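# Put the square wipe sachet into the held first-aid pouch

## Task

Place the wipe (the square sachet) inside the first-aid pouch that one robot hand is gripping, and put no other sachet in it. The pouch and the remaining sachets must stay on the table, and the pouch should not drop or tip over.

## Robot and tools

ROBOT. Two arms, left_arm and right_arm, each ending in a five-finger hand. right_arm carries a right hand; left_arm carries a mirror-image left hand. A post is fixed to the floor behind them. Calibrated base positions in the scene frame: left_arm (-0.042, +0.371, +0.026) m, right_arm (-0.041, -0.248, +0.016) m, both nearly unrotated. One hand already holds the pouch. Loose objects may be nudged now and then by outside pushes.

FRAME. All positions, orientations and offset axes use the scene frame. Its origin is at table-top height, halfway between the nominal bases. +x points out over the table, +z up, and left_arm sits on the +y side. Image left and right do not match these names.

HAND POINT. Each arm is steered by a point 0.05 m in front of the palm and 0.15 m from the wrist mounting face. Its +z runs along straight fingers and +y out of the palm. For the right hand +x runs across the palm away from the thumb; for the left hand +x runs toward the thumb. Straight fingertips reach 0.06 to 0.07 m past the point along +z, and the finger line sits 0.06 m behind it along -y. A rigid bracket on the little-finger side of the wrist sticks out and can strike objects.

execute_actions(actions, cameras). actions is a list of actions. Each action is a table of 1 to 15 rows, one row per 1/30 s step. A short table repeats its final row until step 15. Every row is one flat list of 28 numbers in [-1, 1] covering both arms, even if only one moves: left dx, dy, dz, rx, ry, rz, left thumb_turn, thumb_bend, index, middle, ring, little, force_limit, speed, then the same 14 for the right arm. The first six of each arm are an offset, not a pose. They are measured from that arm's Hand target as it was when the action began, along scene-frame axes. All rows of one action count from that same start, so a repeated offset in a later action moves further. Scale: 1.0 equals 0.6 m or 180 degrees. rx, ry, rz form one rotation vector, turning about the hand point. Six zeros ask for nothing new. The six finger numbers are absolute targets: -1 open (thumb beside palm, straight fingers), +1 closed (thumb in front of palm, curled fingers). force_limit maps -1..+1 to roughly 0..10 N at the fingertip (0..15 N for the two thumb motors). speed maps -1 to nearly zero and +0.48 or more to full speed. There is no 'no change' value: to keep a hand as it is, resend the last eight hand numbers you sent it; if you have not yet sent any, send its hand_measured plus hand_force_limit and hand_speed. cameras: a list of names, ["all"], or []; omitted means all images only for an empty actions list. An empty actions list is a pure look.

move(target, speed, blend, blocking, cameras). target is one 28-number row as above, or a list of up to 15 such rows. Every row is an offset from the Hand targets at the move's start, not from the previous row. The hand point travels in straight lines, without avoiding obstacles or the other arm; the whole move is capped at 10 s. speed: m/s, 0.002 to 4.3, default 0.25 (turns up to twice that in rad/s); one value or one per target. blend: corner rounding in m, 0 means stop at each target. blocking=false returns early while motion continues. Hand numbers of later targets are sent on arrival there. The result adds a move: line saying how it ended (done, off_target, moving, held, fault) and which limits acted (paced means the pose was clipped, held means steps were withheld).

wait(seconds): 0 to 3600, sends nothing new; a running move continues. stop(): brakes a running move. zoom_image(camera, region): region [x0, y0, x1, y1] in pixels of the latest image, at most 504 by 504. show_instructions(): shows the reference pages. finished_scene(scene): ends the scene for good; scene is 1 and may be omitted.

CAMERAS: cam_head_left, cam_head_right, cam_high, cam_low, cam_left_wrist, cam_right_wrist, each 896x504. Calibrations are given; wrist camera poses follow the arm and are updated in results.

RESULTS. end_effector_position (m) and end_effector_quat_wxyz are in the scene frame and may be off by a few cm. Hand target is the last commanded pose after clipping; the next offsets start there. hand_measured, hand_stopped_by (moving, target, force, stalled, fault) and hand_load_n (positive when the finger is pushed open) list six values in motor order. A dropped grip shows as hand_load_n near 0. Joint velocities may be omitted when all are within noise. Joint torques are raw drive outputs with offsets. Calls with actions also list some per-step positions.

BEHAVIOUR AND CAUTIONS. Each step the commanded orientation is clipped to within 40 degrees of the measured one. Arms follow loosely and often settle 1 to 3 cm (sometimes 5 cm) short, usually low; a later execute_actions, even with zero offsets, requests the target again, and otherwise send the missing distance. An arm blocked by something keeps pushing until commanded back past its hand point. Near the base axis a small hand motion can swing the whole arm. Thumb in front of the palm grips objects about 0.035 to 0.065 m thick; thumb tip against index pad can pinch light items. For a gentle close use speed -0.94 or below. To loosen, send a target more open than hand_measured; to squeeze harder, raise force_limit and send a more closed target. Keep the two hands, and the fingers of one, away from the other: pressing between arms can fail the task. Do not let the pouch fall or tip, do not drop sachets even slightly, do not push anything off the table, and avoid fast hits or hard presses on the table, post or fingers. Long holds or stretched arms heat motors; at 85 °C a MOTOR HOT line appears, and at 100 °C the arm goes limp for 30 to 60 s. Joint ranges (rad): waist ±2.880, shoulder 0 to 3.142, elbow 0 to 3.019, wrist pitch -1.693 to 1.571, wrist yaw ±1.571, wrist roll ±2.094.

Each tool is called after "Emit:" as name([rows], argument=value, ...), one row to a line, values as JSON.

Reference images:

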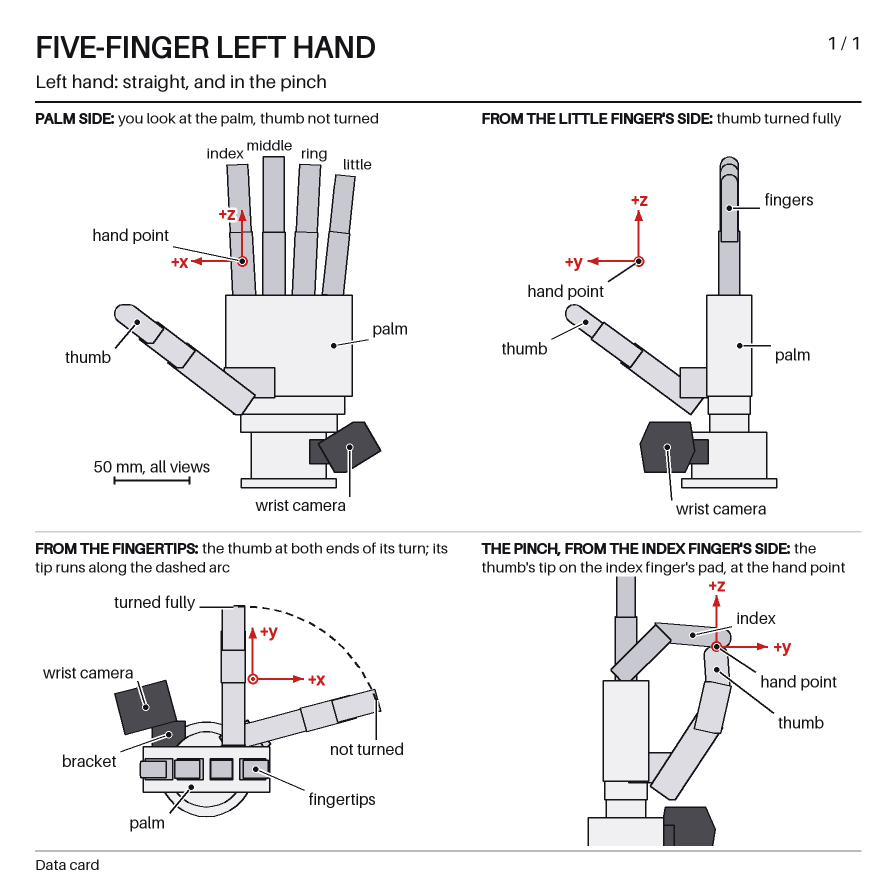

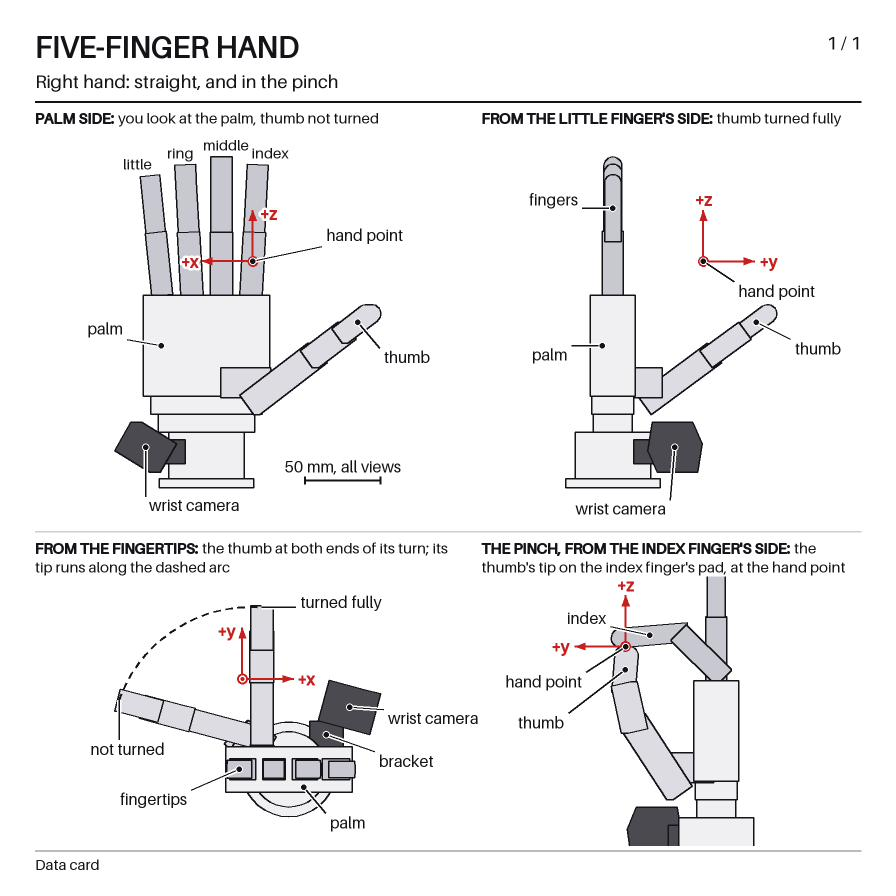

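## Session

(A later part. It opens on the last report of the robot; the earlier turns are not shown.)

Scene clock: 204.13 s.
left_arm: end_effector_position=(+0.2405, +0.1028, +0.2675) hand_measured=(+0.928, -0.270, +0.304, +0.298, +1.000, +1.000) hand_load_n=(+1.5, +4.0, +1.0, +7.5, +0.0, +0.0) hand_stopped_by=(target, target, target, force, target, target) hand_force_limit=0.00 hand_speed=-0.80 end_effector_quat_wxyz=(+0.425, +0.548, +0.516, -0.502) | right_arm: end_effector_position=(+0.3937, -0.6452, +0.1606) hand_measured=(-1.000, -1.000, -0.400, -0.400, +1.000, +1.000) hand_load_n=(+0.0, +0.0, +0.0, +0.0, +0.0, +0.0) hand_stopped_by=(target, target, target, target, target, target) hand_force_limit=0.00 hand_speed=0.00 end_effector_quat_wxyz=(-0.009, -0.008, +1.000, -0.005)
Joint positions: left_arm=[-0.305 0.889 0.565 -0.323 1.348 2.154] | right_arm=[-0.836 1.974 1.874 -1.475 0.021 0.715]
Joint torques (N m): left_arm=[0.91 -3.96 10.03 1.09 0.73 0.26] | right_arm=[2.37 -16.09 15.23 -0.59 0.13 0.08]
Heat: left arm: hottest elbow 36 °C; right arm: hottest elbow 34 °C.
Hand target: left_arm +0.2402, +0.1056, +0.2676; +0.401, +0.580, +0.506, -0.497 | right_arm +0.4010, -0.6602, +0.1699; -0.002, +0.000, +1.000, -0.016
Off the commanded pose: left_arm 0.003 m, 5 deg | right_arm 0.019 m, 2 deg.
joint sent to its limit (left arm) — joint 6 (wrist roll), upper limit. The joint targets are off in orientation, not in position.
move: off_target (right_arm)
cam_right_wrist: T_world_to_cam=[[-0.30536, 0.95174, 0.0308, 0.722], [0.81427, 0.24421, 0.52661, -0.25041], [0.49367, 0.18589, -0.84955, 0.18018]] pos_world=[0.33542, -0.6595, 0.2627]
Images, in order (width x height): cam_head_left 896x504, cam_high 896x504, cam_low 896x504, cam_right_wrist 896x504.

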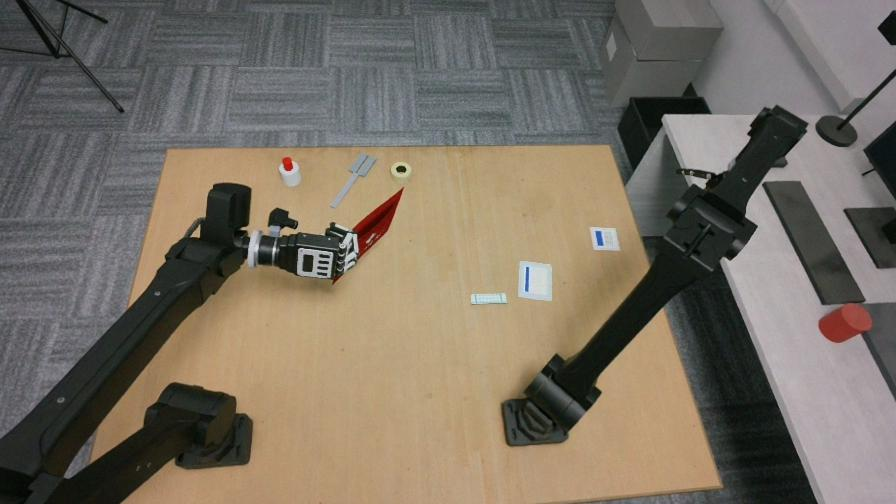

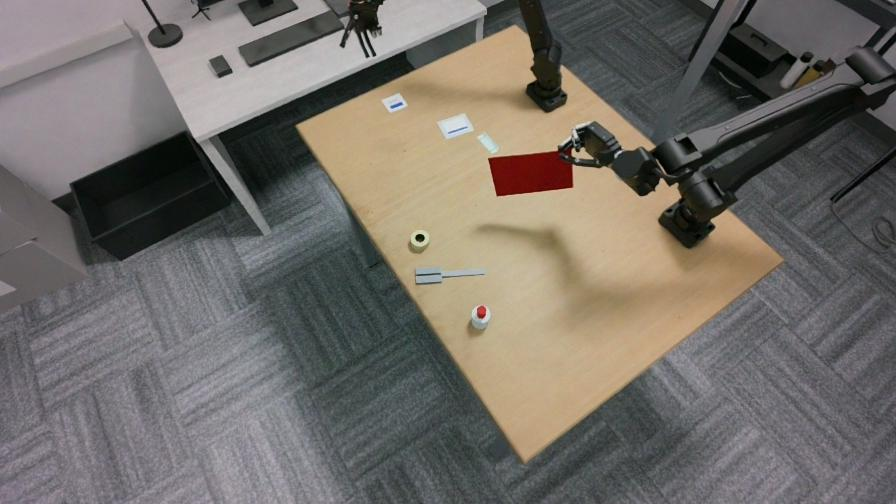

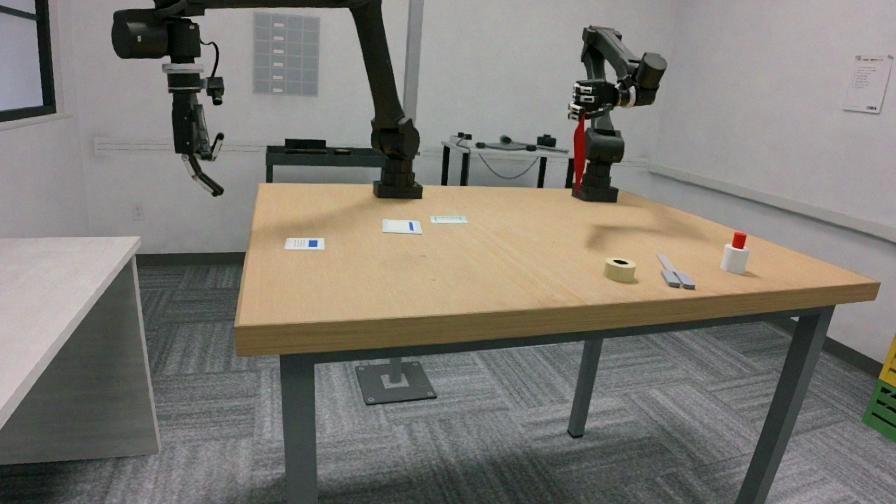

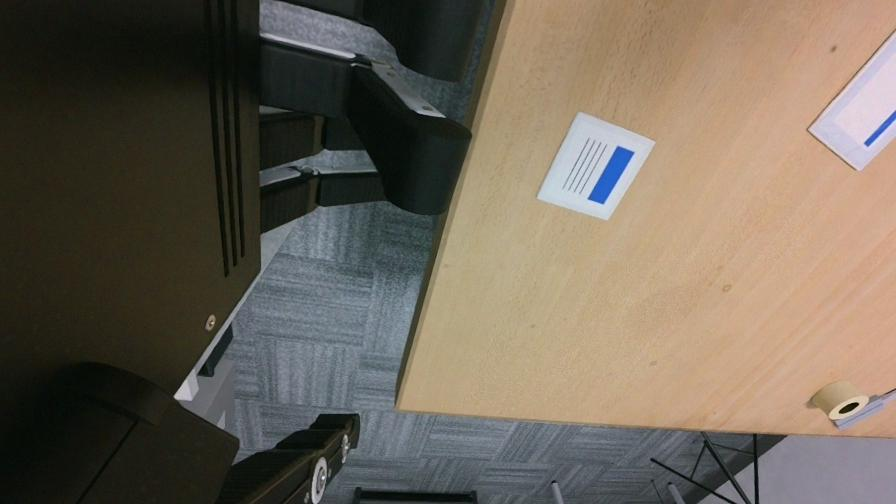

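Emit:
move([
  [0,0,0,0,0,0,0.928,-0.268,0.304,0.298,1,1,0,-0.8,0.0,0.0,0,0,0,0,1,-1,-1,-1,1,1,0,0.3],
  [0,0,0,0,0,0,0.928,-0.268,0.304,0.298,1,1,0,-0.8,0.008,0.008,-0.2,0,0,0,1,-1,-1,-1,1,1,0,0.3],
], speed=[0.12,0.2], cameras=["cam_head_left","cam_low","cam_high","cam_right_wrist"])

Emit:
zoom_image(camera="cam_low", region=[160, 120, 350, 300])

Scene clock: 210.23 s.
left_arm: end_effector_position=(+0.2405, +0.1028, +0.2675) hand_measured=(+0.928, -0.270, +0.304, +0.298, +1.000, +1.000) hand_load_n=(+1.5, +4.0, +1.5, +7.5, +0.0, +0.0) hand_stopped_by=(target, target, target, force, target, target) hand_force_limit=0.00 hand_speed=-0.80 end_effector_quat_wxyz=(+0.425, +0.548, +0.516, -0.502) | right_arm: end_effector_position=(+0.4024, -0.6547, +0.0494) hand_measured=(+1.000, -1.000, -1.000, -1.000, +1.000, +1.000) hand_load_n=(+0.0, +0.0, +0.0, +0.0, +0.0, +0.0) hand_stopped_by=(target, target, target, target, target, target) hand_force_limit=0.00 hand_speed=0.30 end_effector_quat_wxyz=(-0.004, -0.003, +1.000, -0.012)
Joint positions: left_arm=[-0.305 0.889 0.565 -0.323 1.348 2.154] | right_arm=[-0.836 2.064 1.719 -1.213 0.022 0.726]
Joint torques (N m): left_arm=[0.91 -3.96 10.04 1.09 0.73 0.26] | right_arm=[3.55 -18.08 9.85 0.03 0.12 0.07]
Heat: left arm: hottest elbow 36 °C; right arm: hottest elbow 34 °C.
Hand target: left_arm +0.2402, +0.1056, +0.2676; +0.401, +0.580, +0.506, -0.497 | right_arm +0.4058, -0.6554, +0.0498; -0.001, +0.000, +1.000, -0.017
Off the commanded pose: left_arm 0.003 m, 5 deg | right_arm 0.003 m, 1 deg.
joint sent to its limit (left arm) — joint 6 (wrist roll), upper limit. The joint targets are off in orientation, not in position.
move: done
cam_right_wrist: T_world_to_cam=[[-0.29473, 0.95548, 0.0139, 0.73615], [0.81093, 0.24239, 0.53259, -0.19677], [0.50551, 0.16824, -0.84626, 0.06678]] pos_world=[0.34277, -0.66692, 0.15108]
Images, in order (width x height): cam_head_left 896x504, cam_high 896x504, cam_low 896x504, cam_right_wrist 896x504.

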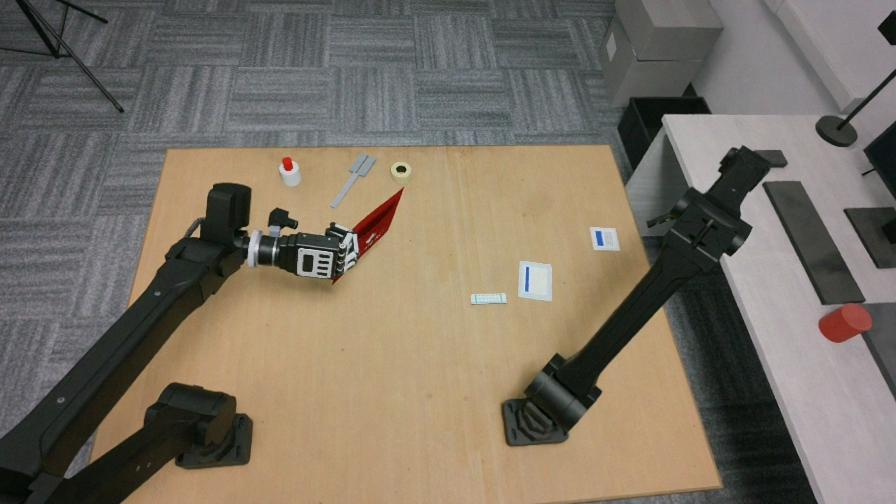

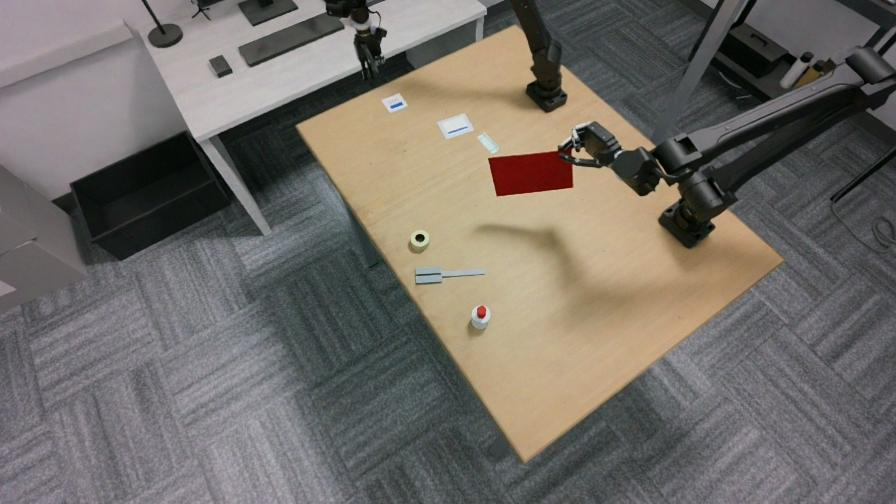

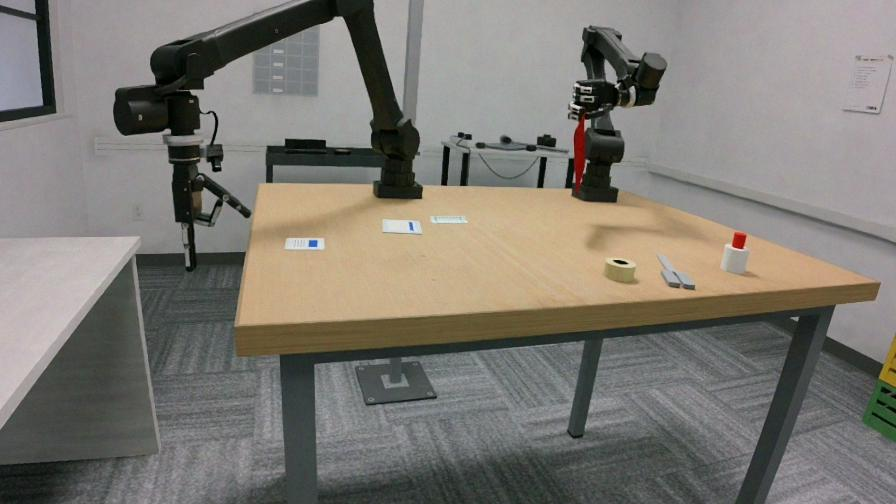

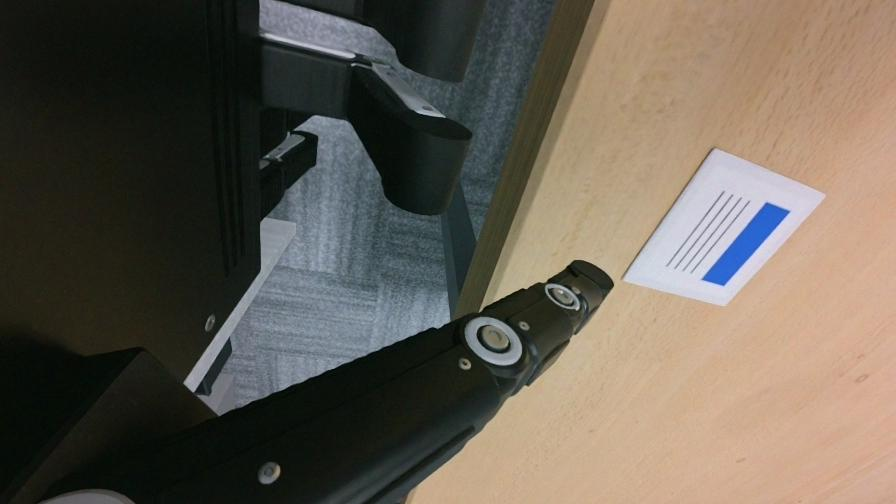

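Scaled by 2.653 from the camera's image (finer frame: 1280x720).

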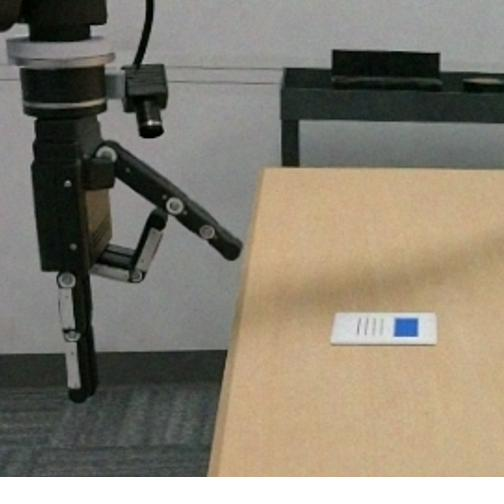

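Emit:
zoom_image(camera="cam_high", region=[320, 10, 460, 130])

Emit:
zoom_image(camera="cam_head_left", region=[570, 160, 710, 280])

Scaled by 3.600 from the camera's image (finer frame: 1280x720).

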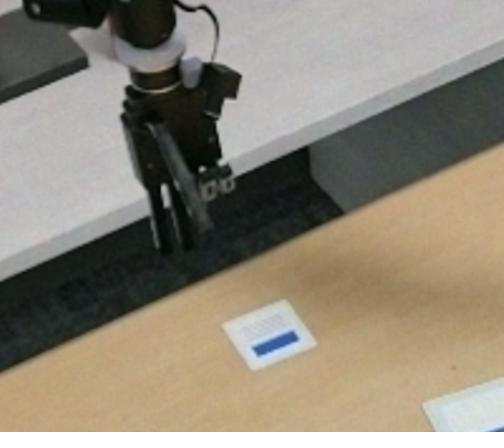

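Scaled by 3.600 from the camera's image (finer frame: 1280x720).

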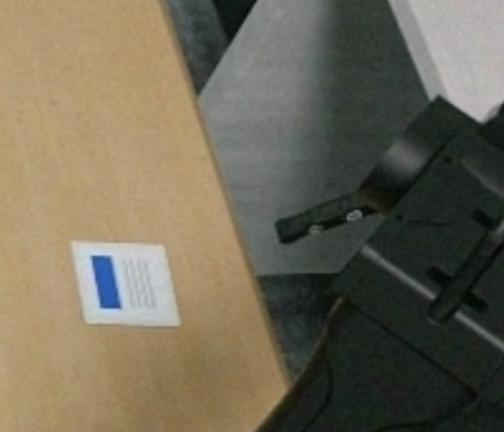

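Emit:
move([
  [0,0,0,0,0,0,0.928,-0.268,0.304,0.298,1,1,0,-0.8,0,0,0,0,0,0,-1,-1,-1,-1,1,1,0,0.5],
  [0,0,0,0,0,0,0.928,-0.268,0.304,0.298,1,1,0,-0.8,0,0,0.2,0,0,0,-1,-1,-1,-1,1,1,0,0.5],
  [0,0,0,0,0,0,0.928,-0.268,0.304,0.298,1,1,0,-0.8,-0.0772,0.2165,0.2,-0.1954,-0.1954,0.4717,-1,-1,-0.4,-0.4,1,1,0,0.5],
  [0,0,0,0,0,0,0.928,-0.268,0.304,0.298,1,1,0,-0.8,-0.0772,0.2165,0.05,-0.1954,-0.1954,0.4717,-1,-1,-0.4,-0.4,1,1,0,0.5],
], speed=[0.1,0.2,0.3,0.12], cameras=["cam_head_left","cam_low","cam_high","cam_right_wrist"])

Emit:
zoom_image(camera="cam_low", region=[240, 120, 400, 280])

Emit:
zoom_image(camera="cam_high", region=[330, 30, 470, 150])

Scene clock: 239.40 s.
left_arm: end_effector_position=(+0.2405, +0.1028, +0.2675) hand_measured=(+0.928, -0.270, +0.304, +0.298, +1.000, +1.000) hand_load_n=(+1.5, +4.0, +1.0, +8.0, +0.0, +0.0) hand_stopped_by=(target, target, target, force, target, target) hand_force_limit=0.00 hand_speed=-0.80 end_effector_quat_wxyz=(+0.425, +0.548, +0.516, -0.502) | right_arm: end_effector_position=(+0.3585, -0.5251, +0.0832) hand_measured=(-1.000, -1.000, -0.400, -0.400, +1.000, +1.000) hand_load_n=(+0.0, +0.0, +0.0, +0.0, +0.0, +0.0) hand_stopped_by=(target, target, target, target, target, target) hand_force_limit=0.00 hand_speed=0.50 end_effector_quat_wxyz=(-0.280, +0.646, -0.653, +0.280)
Joint positions: left_arm=[-0.305 0.889 0.565 -0.323 1.348 2.154] | right_arm=[-0.795 1.508 0.928 -0.351 -0.544 -0.603]
Joint torques (N m): left_arm=[0.91 -3.96 10.04 1.09 0.73 0.26] | right_arm=[3.02 -9.82 9.37 1.4 -0.42 -0.11]
Heat: left arm: hottest elbow 36 °C; right arm: hottest elbow 34 °C.
Hand target: left_arm +0.2402, +0.1056, +0.2676; +0.401, +0.580, +0.506, -0.497 | right_arm +0.3594, -0.5254, +0.0797; -0.280, +0.648, -0.649, +0.282
Off the commanded pose: left_arm 0.003 m, 5 deg | right_arm 0.004 m, 1 deg.
joint sent to its limit (left arm) — joint 6 (wrist roll), upper limit. The joint targets are off in orientation, not in position.
move: done
cam_right_wrist: T_world_to_cam=[[-0.68447, -0.28089, -0.67276, 0.14656], [-0.54256, 0.81264, 0.21271, 0.60063], [0.48696, 0.51061, -0.70863, 0.27069]] pos_world=[0.29438, -0.58514, 0.16265]
Images, in order (width x height): cam_head_left 896x504, cam_high 896x504, cam_low 896x504, cam_right_wrist 896x504.

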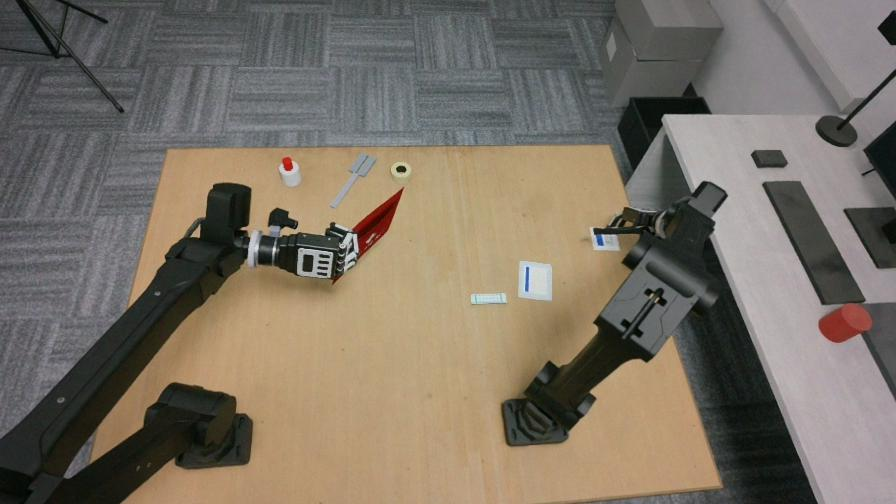

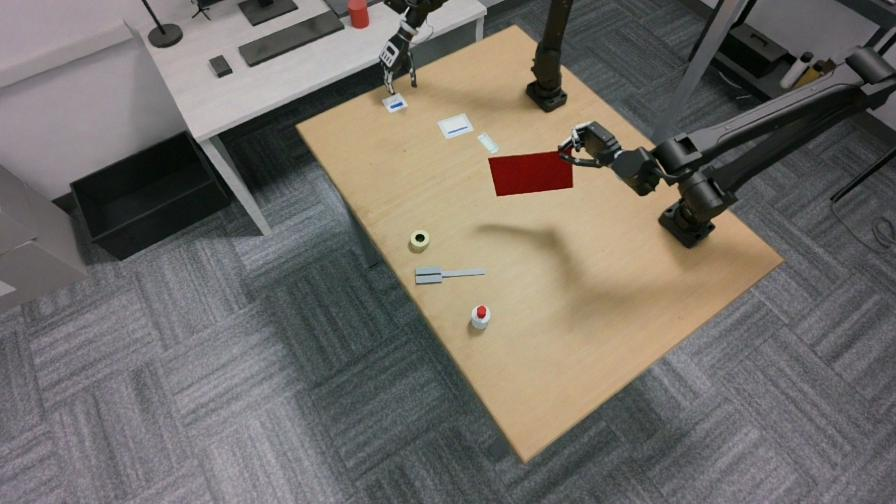

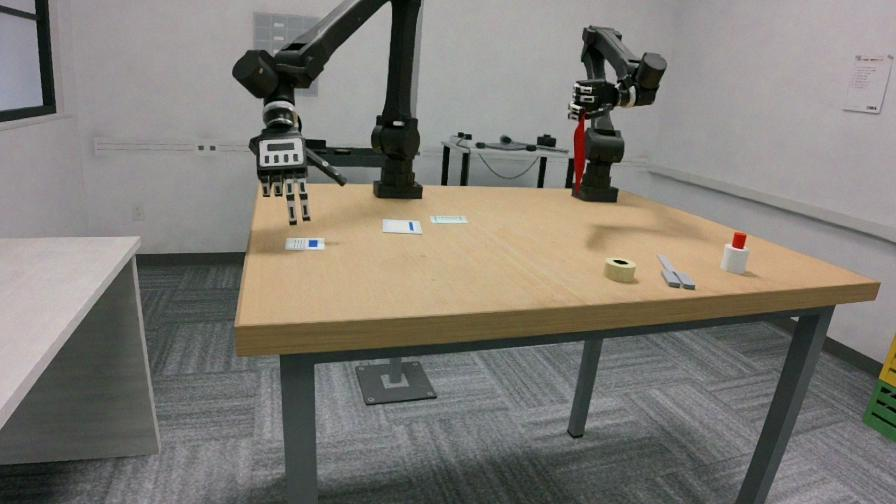

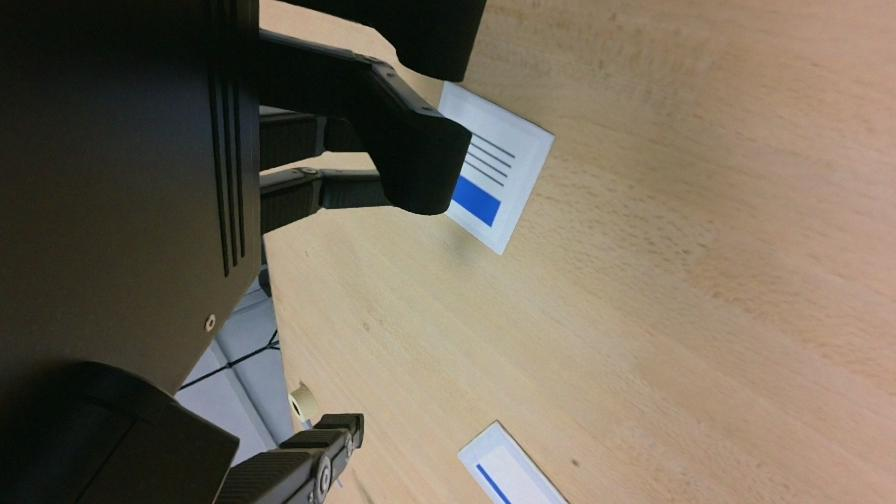

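Scaled by 3.150 from the camera's image (finer frame: 1280x720).

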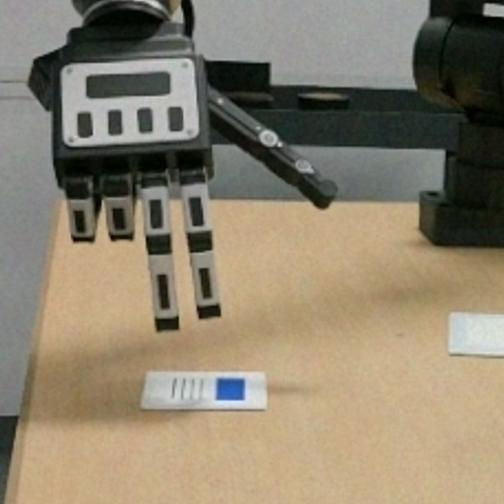

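Scaled by 3.600 from the camera's image (finer frame: 1280x720).

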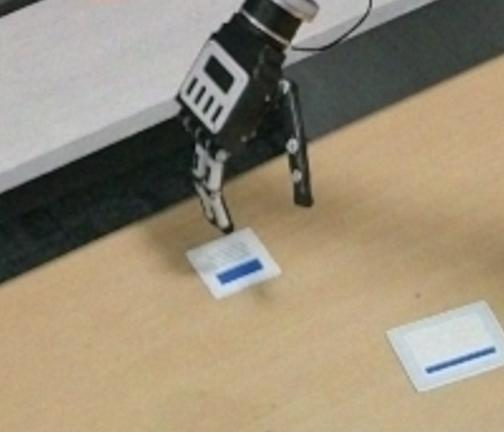

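Emit:
move([
  [0,0,0,0,0,0,0.928,-0.268,0.304,0.298,1,1,0,-0.8,-0.015,0.026,0,0,0,0,-1,-1,-0.4,-0.4,1,1,0,0.5],
  [0,0,0,0,0,0,0.928,-0.268,0.304,0.298,1,1,0,-0.8,-0.015,0.026,-0.045,0,0,0,-1,-1,-0.4,-0.4,1,1,0,0.5],
], speed=[0.1,0.08], cameras=["cam_low","cam_high","cam_right_wrist"])

Emit:
zoom_image(camera="cam_low", region=[240, 120, 400, 280])

Emit:
zoom_image(camera="cam_high", region=[330, 30, 470, 150])

Scene clock: 246.17 s.
left_arm: end_effector_position=(+0.2405, +0.1028, +0.2675) hand_measured=(+0.928, -0.270, +0.304, +0.298, +1.000, +1.000) hand_load_n=(+1.5, +4.0, +1.5, +7.5, +0.0, +0.0) hand_stopped_by=(target, target, target, force, target, target) hand_force_limit=0.00 hand_speed=-0.80 end_effector_quat_wxyz=(+0.425, +0.548, +0.516, -0.502) | right_arm: end_effector_position=(+0.3491, -0.5133, +0.0590) hand_measured=(-1.000, -1.000, -0.400, -0.400, +1.000, +1.000) hand_load_n=(+0.0, +0.0, +0.0, +0.0, +0.0, +0.0) hand_stopped_by=(target, target, target, target, target, target) hand_force_limit=0.00 hand_speed=0.50 end_effector_quat_wxyz=(-0.280, +0.647, -0.650, +0.285)
Joint positions: left_arm=[-0.305 0.889 0.565 -0.323 1.348 2.154] | right_arm=[-0.792 1.51 0.849 -0.259 -0.544 -0.603]
Joint torques (N m): left_arm=[0.91 -3.96 10.04 1.09 0.73 0.26] | right_arm=[3.49 -8.88 8.65 1.47 -0.23 0]
Heat: left arm: hottest elbow 36 °C; right arm: hottest elbow 33 °C.
Hand target: left_arm +0.2402, +0.1056, +0.2676; +0.401, +0.580, +0.506, -0.497 | right_arm +0.3506, -0.5099, +0.0528; -0.280, +0.648, -0.649, +0.282
Off the commanded pose: left_arm 0.003 m, 5 deg | right_arm 0.007 m, 0 deg.
joint sent to its limit (left arm) — joint 6 (wrist roll), upper limit. The joint targets are off in orientation, not in position.
move: done
cam_right_wrist: T_world_to_cam=[[-0.67832, -0.2887, -0.67568, 0.1212], [-0.54675, 0.81265, 0.20166, 0.59317], [0.49086, 0.50622, -0.70908, 0.24847]] pos_world=[0.28456, -0.57282, 0.13845]
Images, in order (width x height): cam_high 896x504, cam_low 896x504, cam_right_wrist 896x504.

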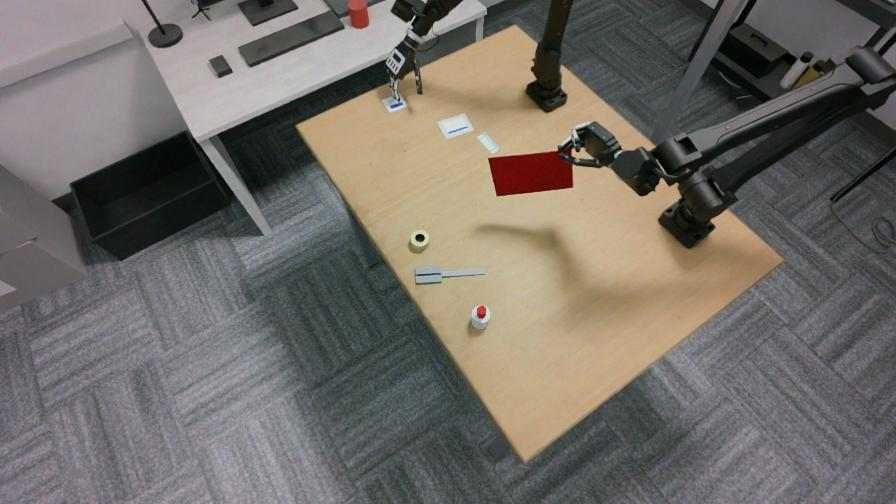

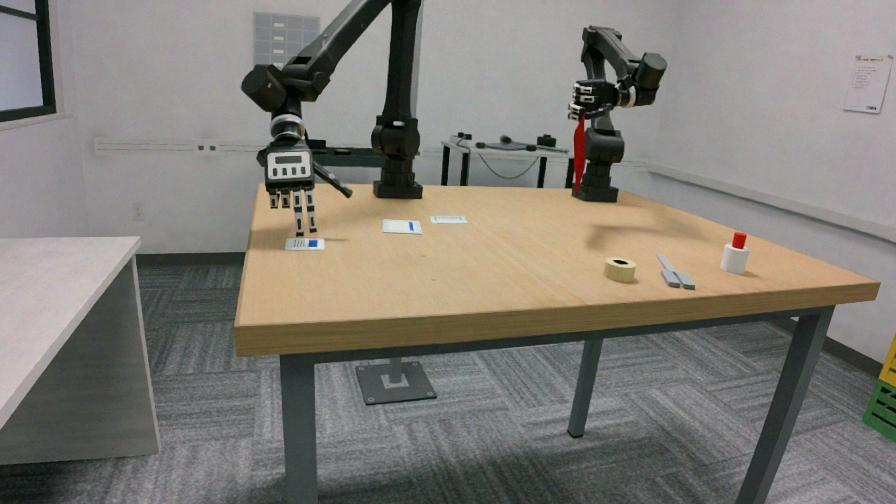

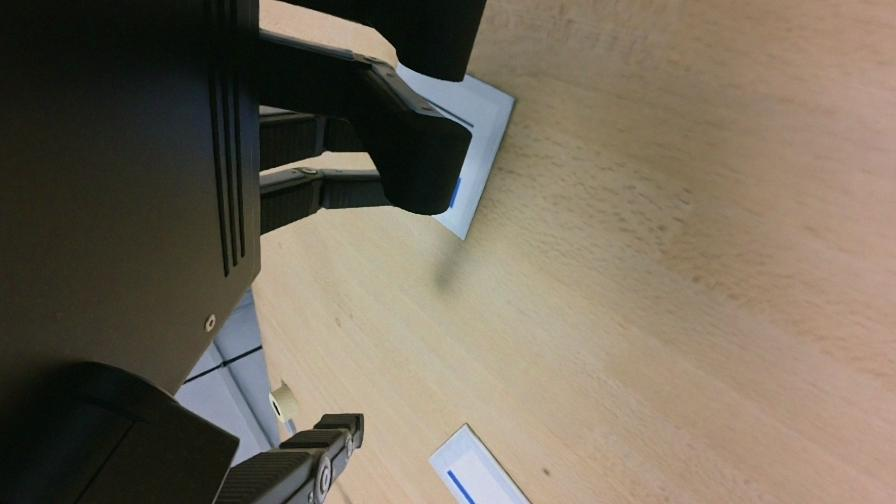

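Scaled by 3.150 from the camera's image (finer frame: 1280x720).

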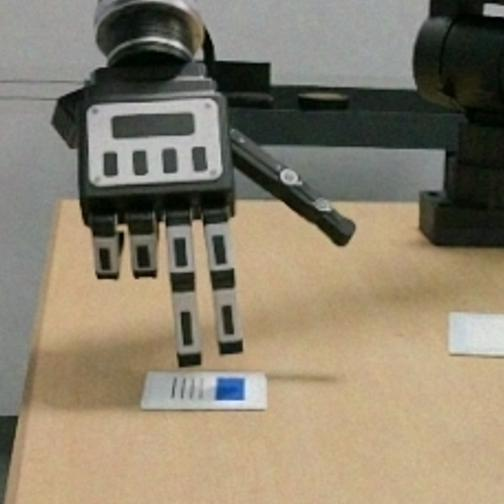

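Scaled by 3.600 from the camera's image (finer frame: 1280x720).

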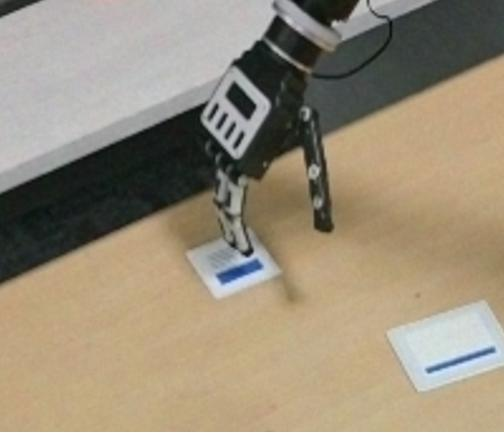

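Emit:
move([
  [0,0,0,0,0,0,0.928,-0.268,0.304,0.298,1,1,0,-0.8,-0.005,0.011,-0.02,0,0,0,-1,-1,-0.4,-0.4,1,1,0,0.5],
  [0,0,0,0,0,0,0.928,-0.268,0.304,0.298,1,1,0,-0.8,-0.005,0.011,-0.035,0,0,0,-1,-1,-0.4,-0.4,1,1,0,0.5],
], speed=[0.06,0.05], cameras=["cam_low","cam_high","cam_right_wrist"])

Emit:
zoom_image(camera="cam_low", region=[240, 120, 400, 280])

Emit:
zoom_image(camera="cam_high", region=[330, 30, 470, 150])

Scene clock: 251.33 s.
left_arm: end_effector_position=(+0.2405, +0.1028, +0.2675) hand_measured=(+0.928, -0.270, +0.304, +0.298, +1.000, +1.000) hand_load_n=(+1.5, +4.0, +1.0, +7.5, +0.0, +0.0) hand_stopped_by=(target, target, target, force, target, target) hand_force_limit=0.00 hand_speed=-0.80 end_effector_quat_wxyz=(+0.425, +0.548, +0.516, -0.502) | right_arm: end_effector_position=(+0.3498, -0.5103, +0.0457) hand_measured=(-1.000, -1.000, -0.400, -0.400, +1.000, +1.000) hand_load_n=(+0.0, +0.0, +0.0, -0.5, +0.0, +0.0) hand_stopped_by=(target, target, target, target, target, target) hand_force_limit=0.00 hand_speed=0.50 end_effector_quat_wxyz=(-0.280, +0.648, -0.644, +0.294)
Joint positions: left_arm=[-0.305 0.889 0.565 -0.323 1.348 2.154] | right_arm=[-0.785 1.524 0.814 -0.187 -0.541 -0.601]
Joint torques (N m): left_arm=[0.85 -3.96 10.04 1.09 0.73 0.26] | right_arm=[3.49 -7.88 7.65 1.48 -0.19 0.06]
Heat: left arm: hottest elbow 36 °C; right arm: hottest elbow 33 °C.
Hand target: left_arm +0.2402, +0.1056, +0.2676; +0.401, +0.580, +0.506, -0.497 | right_arm +0.3475, -0.5032, +0.0318; -0.280, +0.648, -0.649, +0.282
Off the commanded pose: left_arm 0.003 m, 5 deg | right_arm 0.016 m, 1 deg.
joint sent to its limit (left arm) — joint 6 (wrist roll), upper limit. The joint targets are off in orientation, not in position.
move: off_target (right_arm)
cam_right_wrist: T_world_to_cam=[[-0.66791, -0.30182, -0.68029, 0.10337], [-0.55212, 0.81388, 0.18099, 0.59726], [0.49905, 0.49649, -0.71024, 0.22939]] pos_world=[0.28433, -0.56879, 0.12515]
Images, in order (width x height): cam_high 896x504, cam_low 896x504, cam_right_wrist 896x504.

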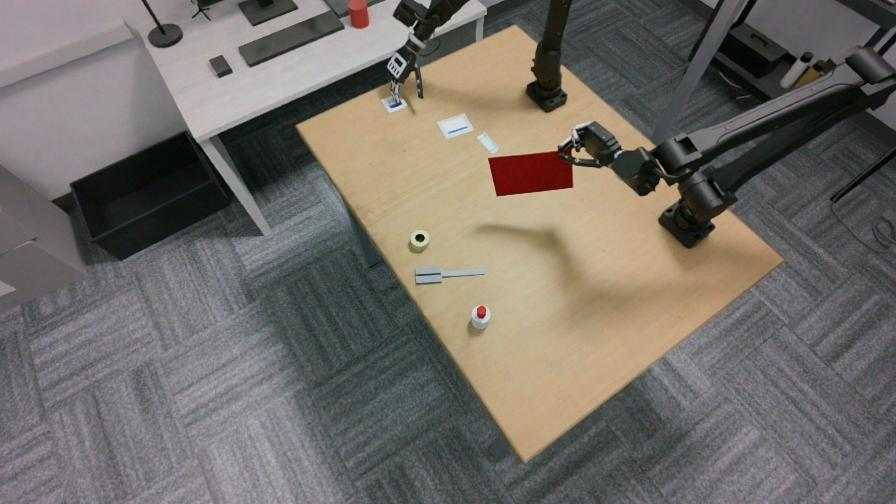

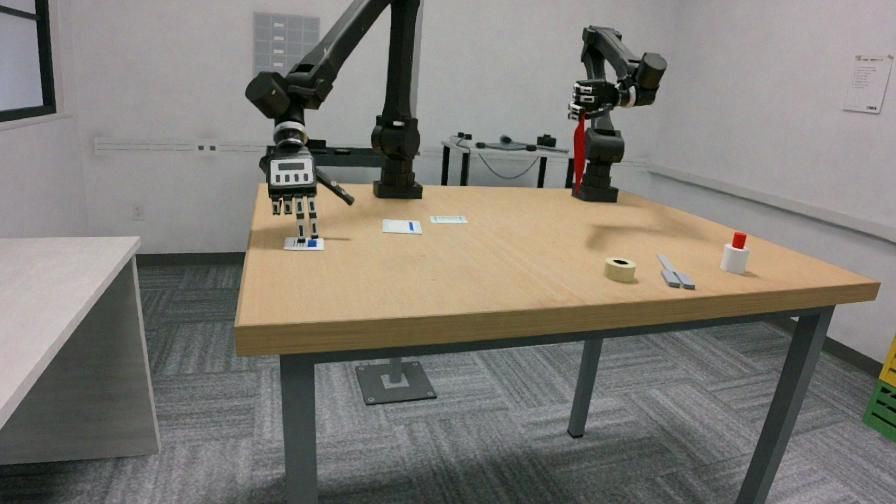

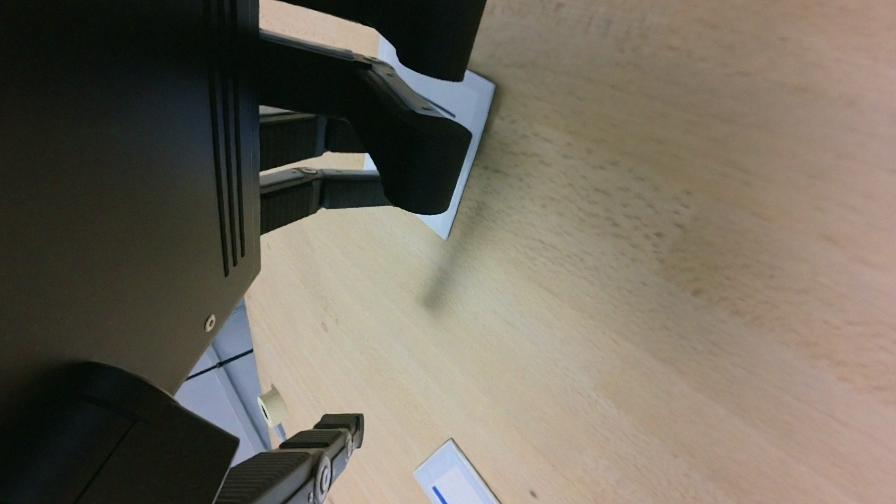

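Scaled by 3.150 from the camera's image (finer frame: 1280x720).

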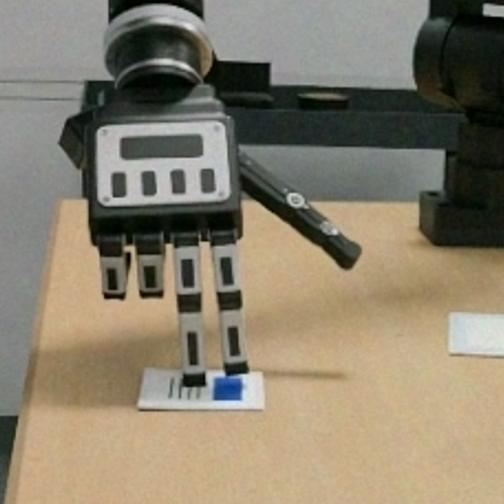

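Scaled by 3.600 from the camera's image (finer frame: 1280x720).

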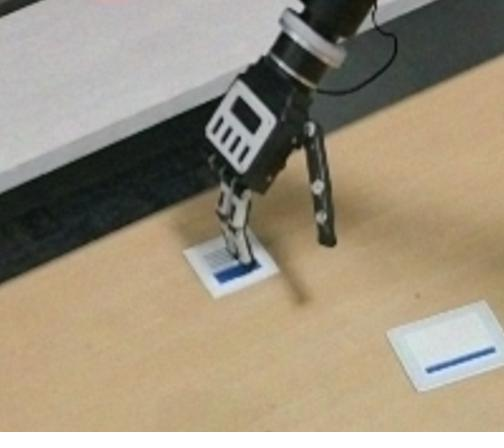

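Emit:
move([
  [0,0,0,0,0,0,0.928,-0.268,0.304,0.298,1,1,0,-0.8,0.0,-0.12,0,0,0,0,-1,-1,-0.4,-0.4,1,1,0,0.5],
], speed=0.07, cameras=["cam_low","cam_right_wrist"])

Emit:
zoom_image(camera="cam_low", region=[210, 120, 370, 280])

Scene clock: 258.83 s.
left_arm: end_effector_position=(+0.2405, +0.1028, +0.2675) hand_measured=(+0.928, -0.270, +0.304, +0.298, +1.000, +1.000) hand_load_n=(+1.5, +4.0, +1.0, +7.5, +0.0, +0.0) hand_stopped_by=(target, target, target, force, target, target) hand_force_limit=0.00 hand_speed=-0.80 end_effector_quat_wxyz=(+0.425, +0.548, +0.516, -0.502) | right_arm: end_effector_position=(+0.3493, -0.5624, +0.0440) hand_measured=(-1.000, -1.000, -0.400, -0.400, +1.000, +1.000) hand_load_n=(+0.0, +0.0, +0.0, +0.5, +0.5, +0.0) hand_stopped_by=(target, target, target, target, target, target) hand_force_limit=0.00 hand_speed=0.50 end_effector_quat_wxyz=(-0.291, +0.646, -0.643, +0.289)
Joint positions: left_arm=[-0.305 0.889 0.565 -0.323 1.348 2.154] | right_arm=[-0.877 1.627 0.938 -0.262 -0.619 -0.682]
Joint torques (N m): left_arm=[0.91 -3.96 10.04 1.09 0.73 0.26] | right_arm=[2.14 -8.23 11.45 0.21 0.23 -0.2]
Heat: left arm: hottest elbow 36 °C; right arm: hottest elbow 32 °C.
Hand target: left_arm +0.2402, +0.1056, +0.2676; +0.401, +0.580, +0.506, -0.497 | right_arm +0.3475, -0.5753, +0.0318; -0.280, +0.648, -0.649, +0.282
Off the commanded pose: left_arm 0.003 m, 5 deg | right_arm 0.018 m, 2 deg.
joint sent to its limit (left arm) — joint 6 (wrist roll), upper limit. The joint targets are off in orientation, not in position.
move: off_target (right_arm)
cam_right_wrist: T_world_to_cam=[[-0.65815, -0.29346, -0.69334, 0.08808], [-0.56156, 0.80475, 0.19245, 0.63737], [0.50148, 0.51601, -0.69444, 0.26376]] pos_world=[0.28362, -0.62317, 0.12158]

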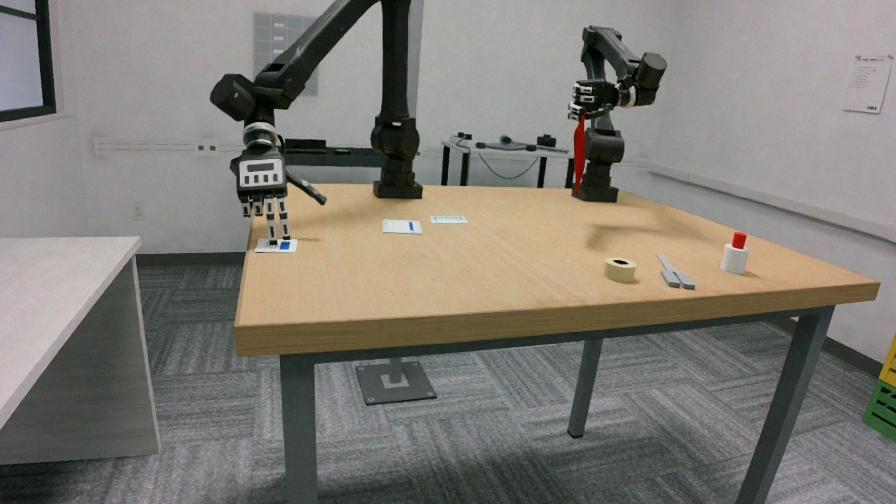

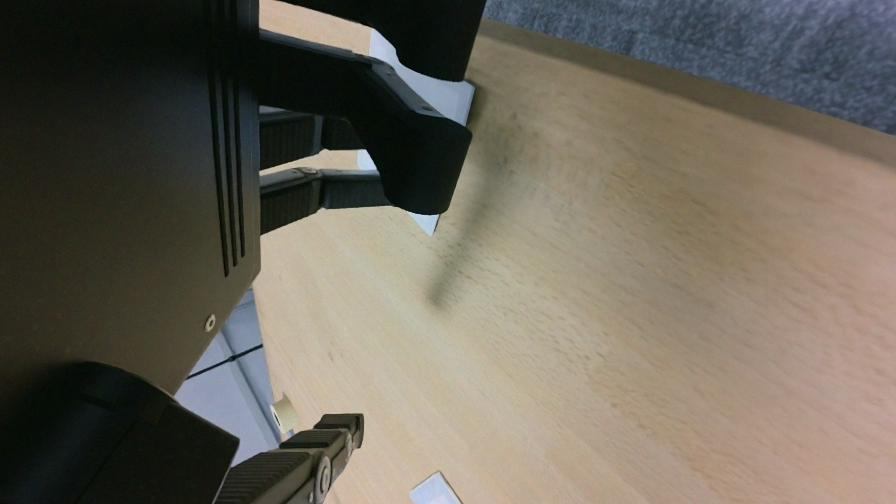

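Scaled by 3.150 from the camera's image (finer frame: 1280x720).

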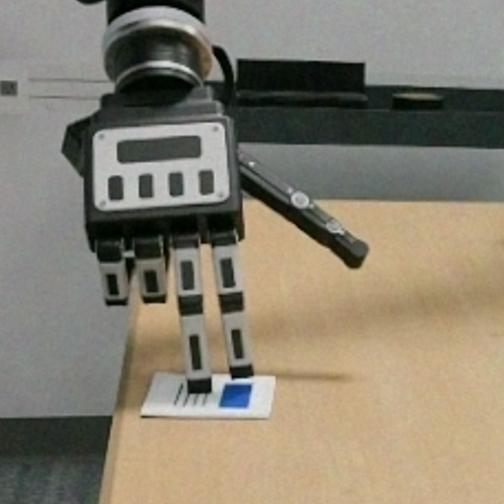

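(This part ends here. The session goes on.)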